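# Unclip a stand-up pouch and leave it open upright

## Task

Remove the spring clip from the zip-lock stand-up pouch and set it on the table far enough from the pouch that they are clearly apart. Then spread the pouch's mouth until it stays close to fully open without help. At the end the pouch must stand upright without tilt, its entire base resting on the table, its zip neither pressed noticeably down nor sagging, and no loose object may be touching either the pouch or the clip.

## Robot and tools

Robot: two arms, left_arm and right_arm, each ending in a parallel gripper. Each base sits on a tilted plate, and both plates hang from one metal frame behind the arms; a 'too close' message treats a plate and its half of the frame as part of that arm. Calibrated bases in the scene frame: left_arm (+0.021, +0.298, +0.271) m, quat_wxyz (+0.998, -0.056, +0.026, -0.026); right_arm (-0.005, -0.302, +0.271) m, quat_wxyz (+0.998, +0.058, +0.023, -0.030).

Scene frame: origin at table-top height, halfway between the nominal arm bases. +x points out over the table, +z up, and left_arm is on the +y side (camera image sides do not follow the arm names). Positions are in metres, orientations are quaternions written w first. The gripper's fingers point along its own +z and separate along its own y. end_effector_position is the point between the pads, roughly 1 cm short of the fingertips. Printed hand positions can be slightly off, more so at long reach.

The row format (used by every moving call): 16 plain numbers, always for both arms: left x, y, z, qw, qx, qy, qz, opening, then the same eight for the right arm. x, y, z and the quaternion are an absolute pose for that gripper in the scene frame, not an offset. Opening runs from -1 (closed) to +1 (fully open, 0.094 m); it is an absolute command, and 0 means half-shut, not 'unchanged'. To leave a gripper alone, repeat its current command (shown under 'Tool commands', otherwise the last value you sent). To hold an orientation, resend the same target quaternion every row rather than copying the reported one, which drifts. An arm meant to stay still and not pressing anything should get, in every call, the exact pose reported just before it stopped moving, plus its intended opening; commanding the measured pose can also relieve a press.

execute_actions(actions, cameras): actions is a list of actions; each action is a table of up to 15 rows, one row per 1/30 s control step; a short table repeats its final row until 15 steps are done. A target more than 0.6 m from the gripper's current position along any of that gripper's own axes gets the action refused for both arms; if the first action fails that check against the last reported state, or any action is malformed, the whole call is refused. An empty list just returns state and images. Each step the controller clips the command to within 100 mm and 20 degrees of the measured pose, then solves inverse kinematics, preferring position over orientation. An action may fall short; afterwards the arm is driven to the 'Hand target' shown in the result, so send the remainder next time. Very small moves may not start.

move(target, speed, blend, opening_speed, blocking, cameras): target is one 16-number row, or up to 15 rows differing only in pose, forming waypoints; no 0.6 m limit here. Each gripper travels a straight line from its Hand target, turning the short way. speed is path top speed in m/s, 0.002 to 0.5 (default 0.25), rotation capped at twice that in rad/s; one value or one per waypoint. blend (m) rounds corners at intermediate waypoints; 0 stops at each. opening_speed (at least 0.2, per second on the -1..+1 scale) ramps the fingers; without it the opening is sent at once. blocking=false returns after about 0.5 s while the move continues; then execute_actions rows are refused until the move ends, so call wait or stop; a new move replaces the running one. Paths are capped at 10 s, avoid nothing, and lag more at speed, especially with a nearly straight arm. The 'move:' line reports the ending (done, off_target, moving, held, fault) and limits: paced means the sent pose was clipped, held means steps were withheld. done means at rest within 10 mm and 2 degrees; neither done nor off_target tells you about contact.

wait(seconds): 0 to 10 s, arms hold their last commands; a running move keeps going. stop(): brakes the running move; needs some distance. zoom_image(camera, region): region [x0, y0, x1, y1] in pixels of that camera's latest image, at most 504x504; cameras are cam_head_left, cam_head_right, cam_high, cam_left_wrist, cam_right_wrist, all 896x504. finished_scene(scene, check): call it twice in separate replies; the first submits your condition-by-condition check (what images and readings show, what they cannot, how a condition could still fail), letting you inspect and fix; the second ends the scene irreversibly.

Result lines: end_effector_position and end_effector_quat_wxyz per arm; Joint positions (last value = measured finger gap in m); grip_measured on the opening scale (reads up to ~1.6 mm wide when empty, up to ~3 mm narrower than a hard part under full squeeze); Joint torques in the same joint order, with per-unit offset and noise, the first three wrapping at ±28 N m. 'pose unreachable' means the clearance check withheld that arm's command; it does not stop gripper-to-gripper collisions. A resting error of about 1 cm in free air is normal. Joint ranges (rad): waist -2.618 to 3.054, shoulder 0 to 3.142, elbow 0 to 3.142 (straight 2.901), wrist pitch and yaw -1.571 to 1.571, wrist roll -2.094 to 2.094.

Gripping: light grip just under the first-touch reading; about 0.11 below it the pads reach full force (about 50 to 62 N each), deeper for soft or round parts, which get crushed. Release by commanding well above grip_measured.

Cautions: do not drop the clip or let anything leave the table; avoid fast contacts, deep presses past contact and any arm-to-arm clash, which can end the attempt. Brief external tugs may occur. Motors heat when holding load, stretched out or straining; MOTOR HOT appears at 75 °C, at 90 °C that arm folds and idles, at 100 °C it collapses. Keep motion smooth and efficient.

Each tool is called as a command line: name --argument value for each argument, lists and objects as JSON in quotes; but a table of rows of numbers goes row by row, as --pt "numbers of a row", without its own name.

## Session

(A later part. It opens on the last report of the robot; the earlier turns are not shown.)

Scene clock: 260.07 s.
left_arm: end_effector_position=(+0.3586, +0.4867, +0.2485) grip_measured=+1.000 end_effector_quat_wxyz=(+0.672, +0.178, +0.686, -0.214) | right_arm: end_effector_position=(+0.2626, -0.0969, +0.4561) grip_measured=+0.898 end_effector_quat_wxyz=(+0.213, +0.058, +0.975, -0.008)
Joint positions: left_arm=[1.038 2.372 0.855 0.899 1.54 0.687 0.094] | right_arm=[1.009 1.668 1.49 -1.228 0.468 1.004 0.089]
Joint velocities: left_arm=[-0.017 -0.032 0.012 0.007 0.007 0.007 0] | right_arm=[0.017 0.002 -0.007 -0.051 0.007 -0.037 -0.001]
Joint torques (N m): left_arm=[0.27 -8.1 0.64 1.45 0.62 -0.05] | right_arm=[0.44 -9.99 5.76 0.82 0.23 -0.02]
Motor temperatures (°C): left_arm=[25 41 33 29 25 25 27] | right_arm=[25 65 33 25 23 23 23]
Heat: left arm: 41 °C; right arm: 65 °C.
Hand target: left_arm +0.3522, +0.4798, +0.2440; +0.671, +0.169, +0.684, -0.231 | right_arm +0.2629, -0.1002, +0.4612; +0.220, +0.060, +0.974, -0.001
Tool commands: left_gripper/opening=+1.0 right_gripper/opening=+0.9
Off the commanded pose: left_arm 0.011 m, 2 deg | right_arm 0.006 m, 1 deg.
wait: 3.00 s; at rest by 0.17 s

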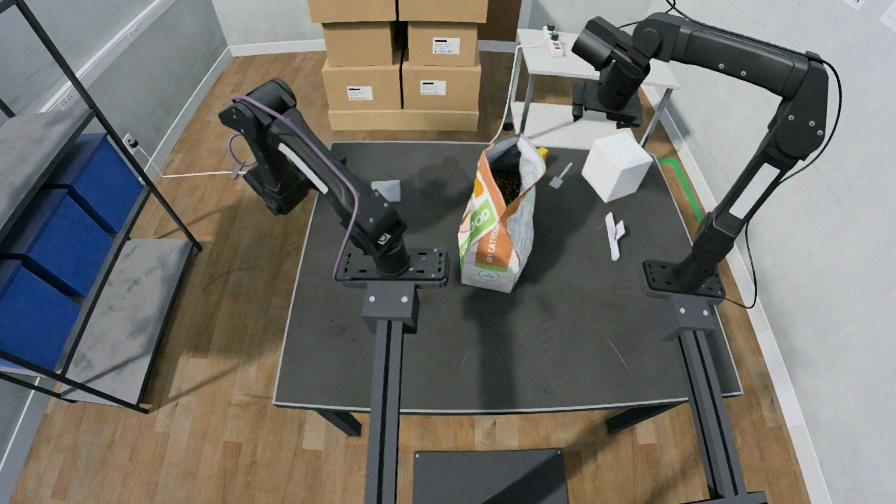

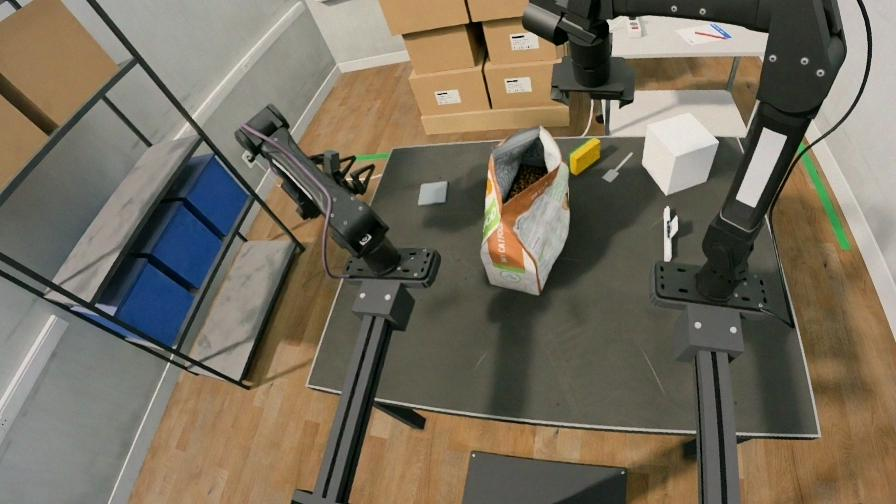

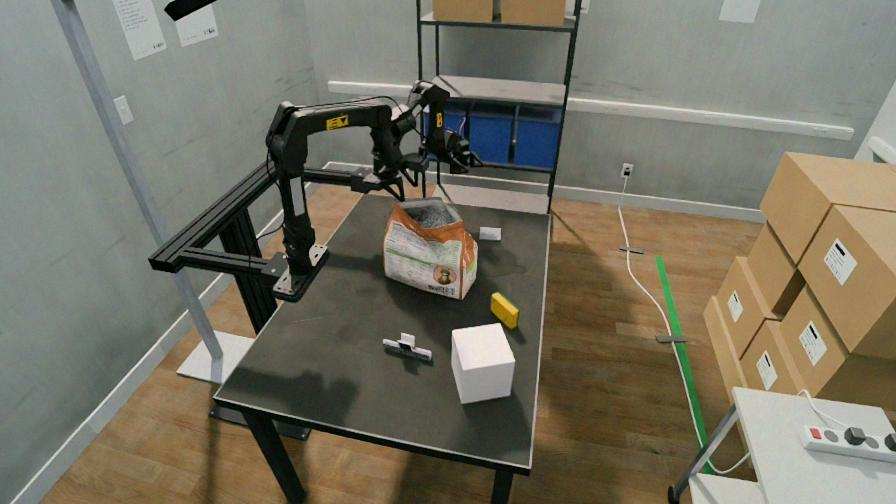

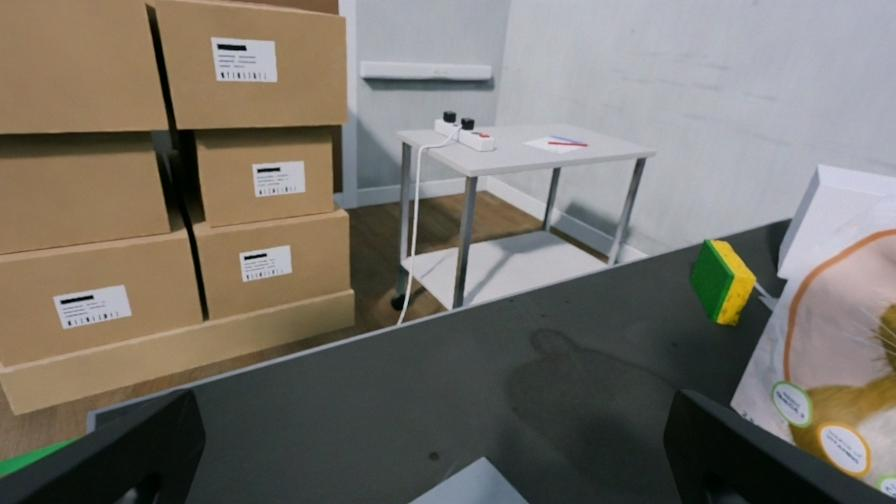

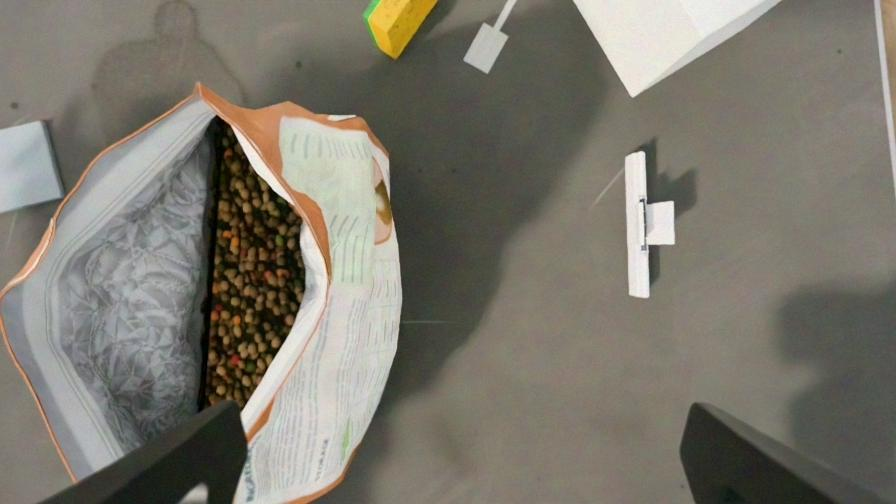

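wait --seconds 3 --cameras '["cam_right_wrist"]'

Scene clock: 263.27 s.
left_arm: end_effector_position=(+0.3587, +0.4867, +0.2486) grip_measured=+1.000 end_effector_quat_wxyz=(+0.672, +0.178, +0.686, -0.214) | right_arm: end_effector_position=(+0.2626, -0.0969, +0.4561) grip_measured=+0.898 end_effector_quat_wxyz=(+0.213, +0.058, +0.975, -0.008)
Joint positions: left_arm=[1.038 2.372 0.855 0.9 1.54 0.687 0.094] | right_arm=[1.009 1.668 1.49 -1.228 0.468 1.004 0.089]
Joint velocities: left_arm=[0.002 -0.012 -0.002 -0.007 0.051 0.007 0] | right_arm=[-0.007 0.002 0.007 -0.037 0.022 -0.007 -0.001]
Joint torques (N m): left_arm=[0.23 -8.12 0.61 1.46 0.62 -0.03] | right_arm=[0.46 -10 5.79 0.82 0.23 -0.03]
Motor temperatures (°C): left_arm=[25 41 33 29 25 25 27] | right_arm=[25 64 33 25 23 23 23]
Heat: left arm: 41 °C; right arm: 64 °C.
Hand target: left_arm +0.3522, +0.4798, +0.2440; +0.671, +0.169, +0.684, -0.231 | right_arm +0.2628, -0.1002, +0.4612; +0.220, +0.061, +0.974, -0.001
Tool commands: left_gripper/opening=+1.0 right_gripper/opening=+0.9
Off the commanded pose: left_arm 0.011 m, 2 deg | right_arm 0.006 m, 1 deg.
wait: 3.00 s; at rest from the start
Images, in order (width x height): cam_right_wrist 896x504.

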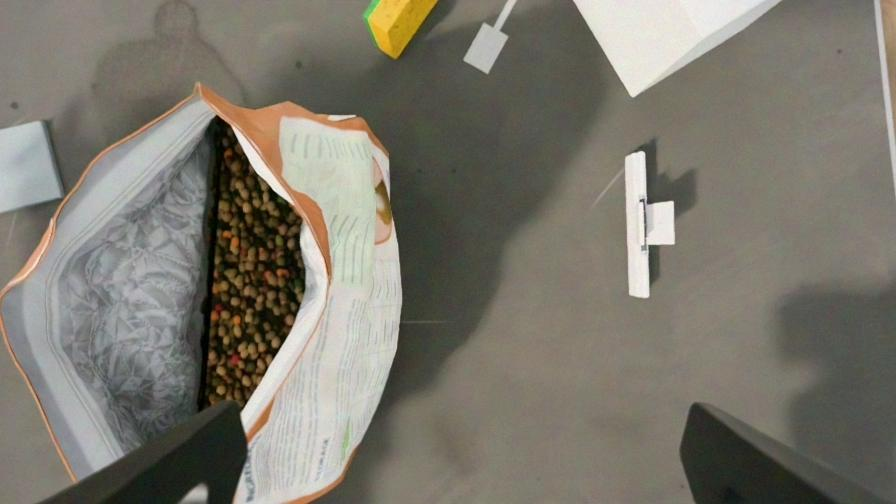

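finished_scene --scene 2 --check "Stable for another 3 s: the mouth shape is identical (~16 cm wide, near-square rhombus), the pouch is upright and unmoved, and the clip is on the table clear of the pouch. The sponge and coaster are separated from the pouch. Zip height is normal. Underside of base not directly visible, but no tilt in three views."

The scene is finished: the task was done.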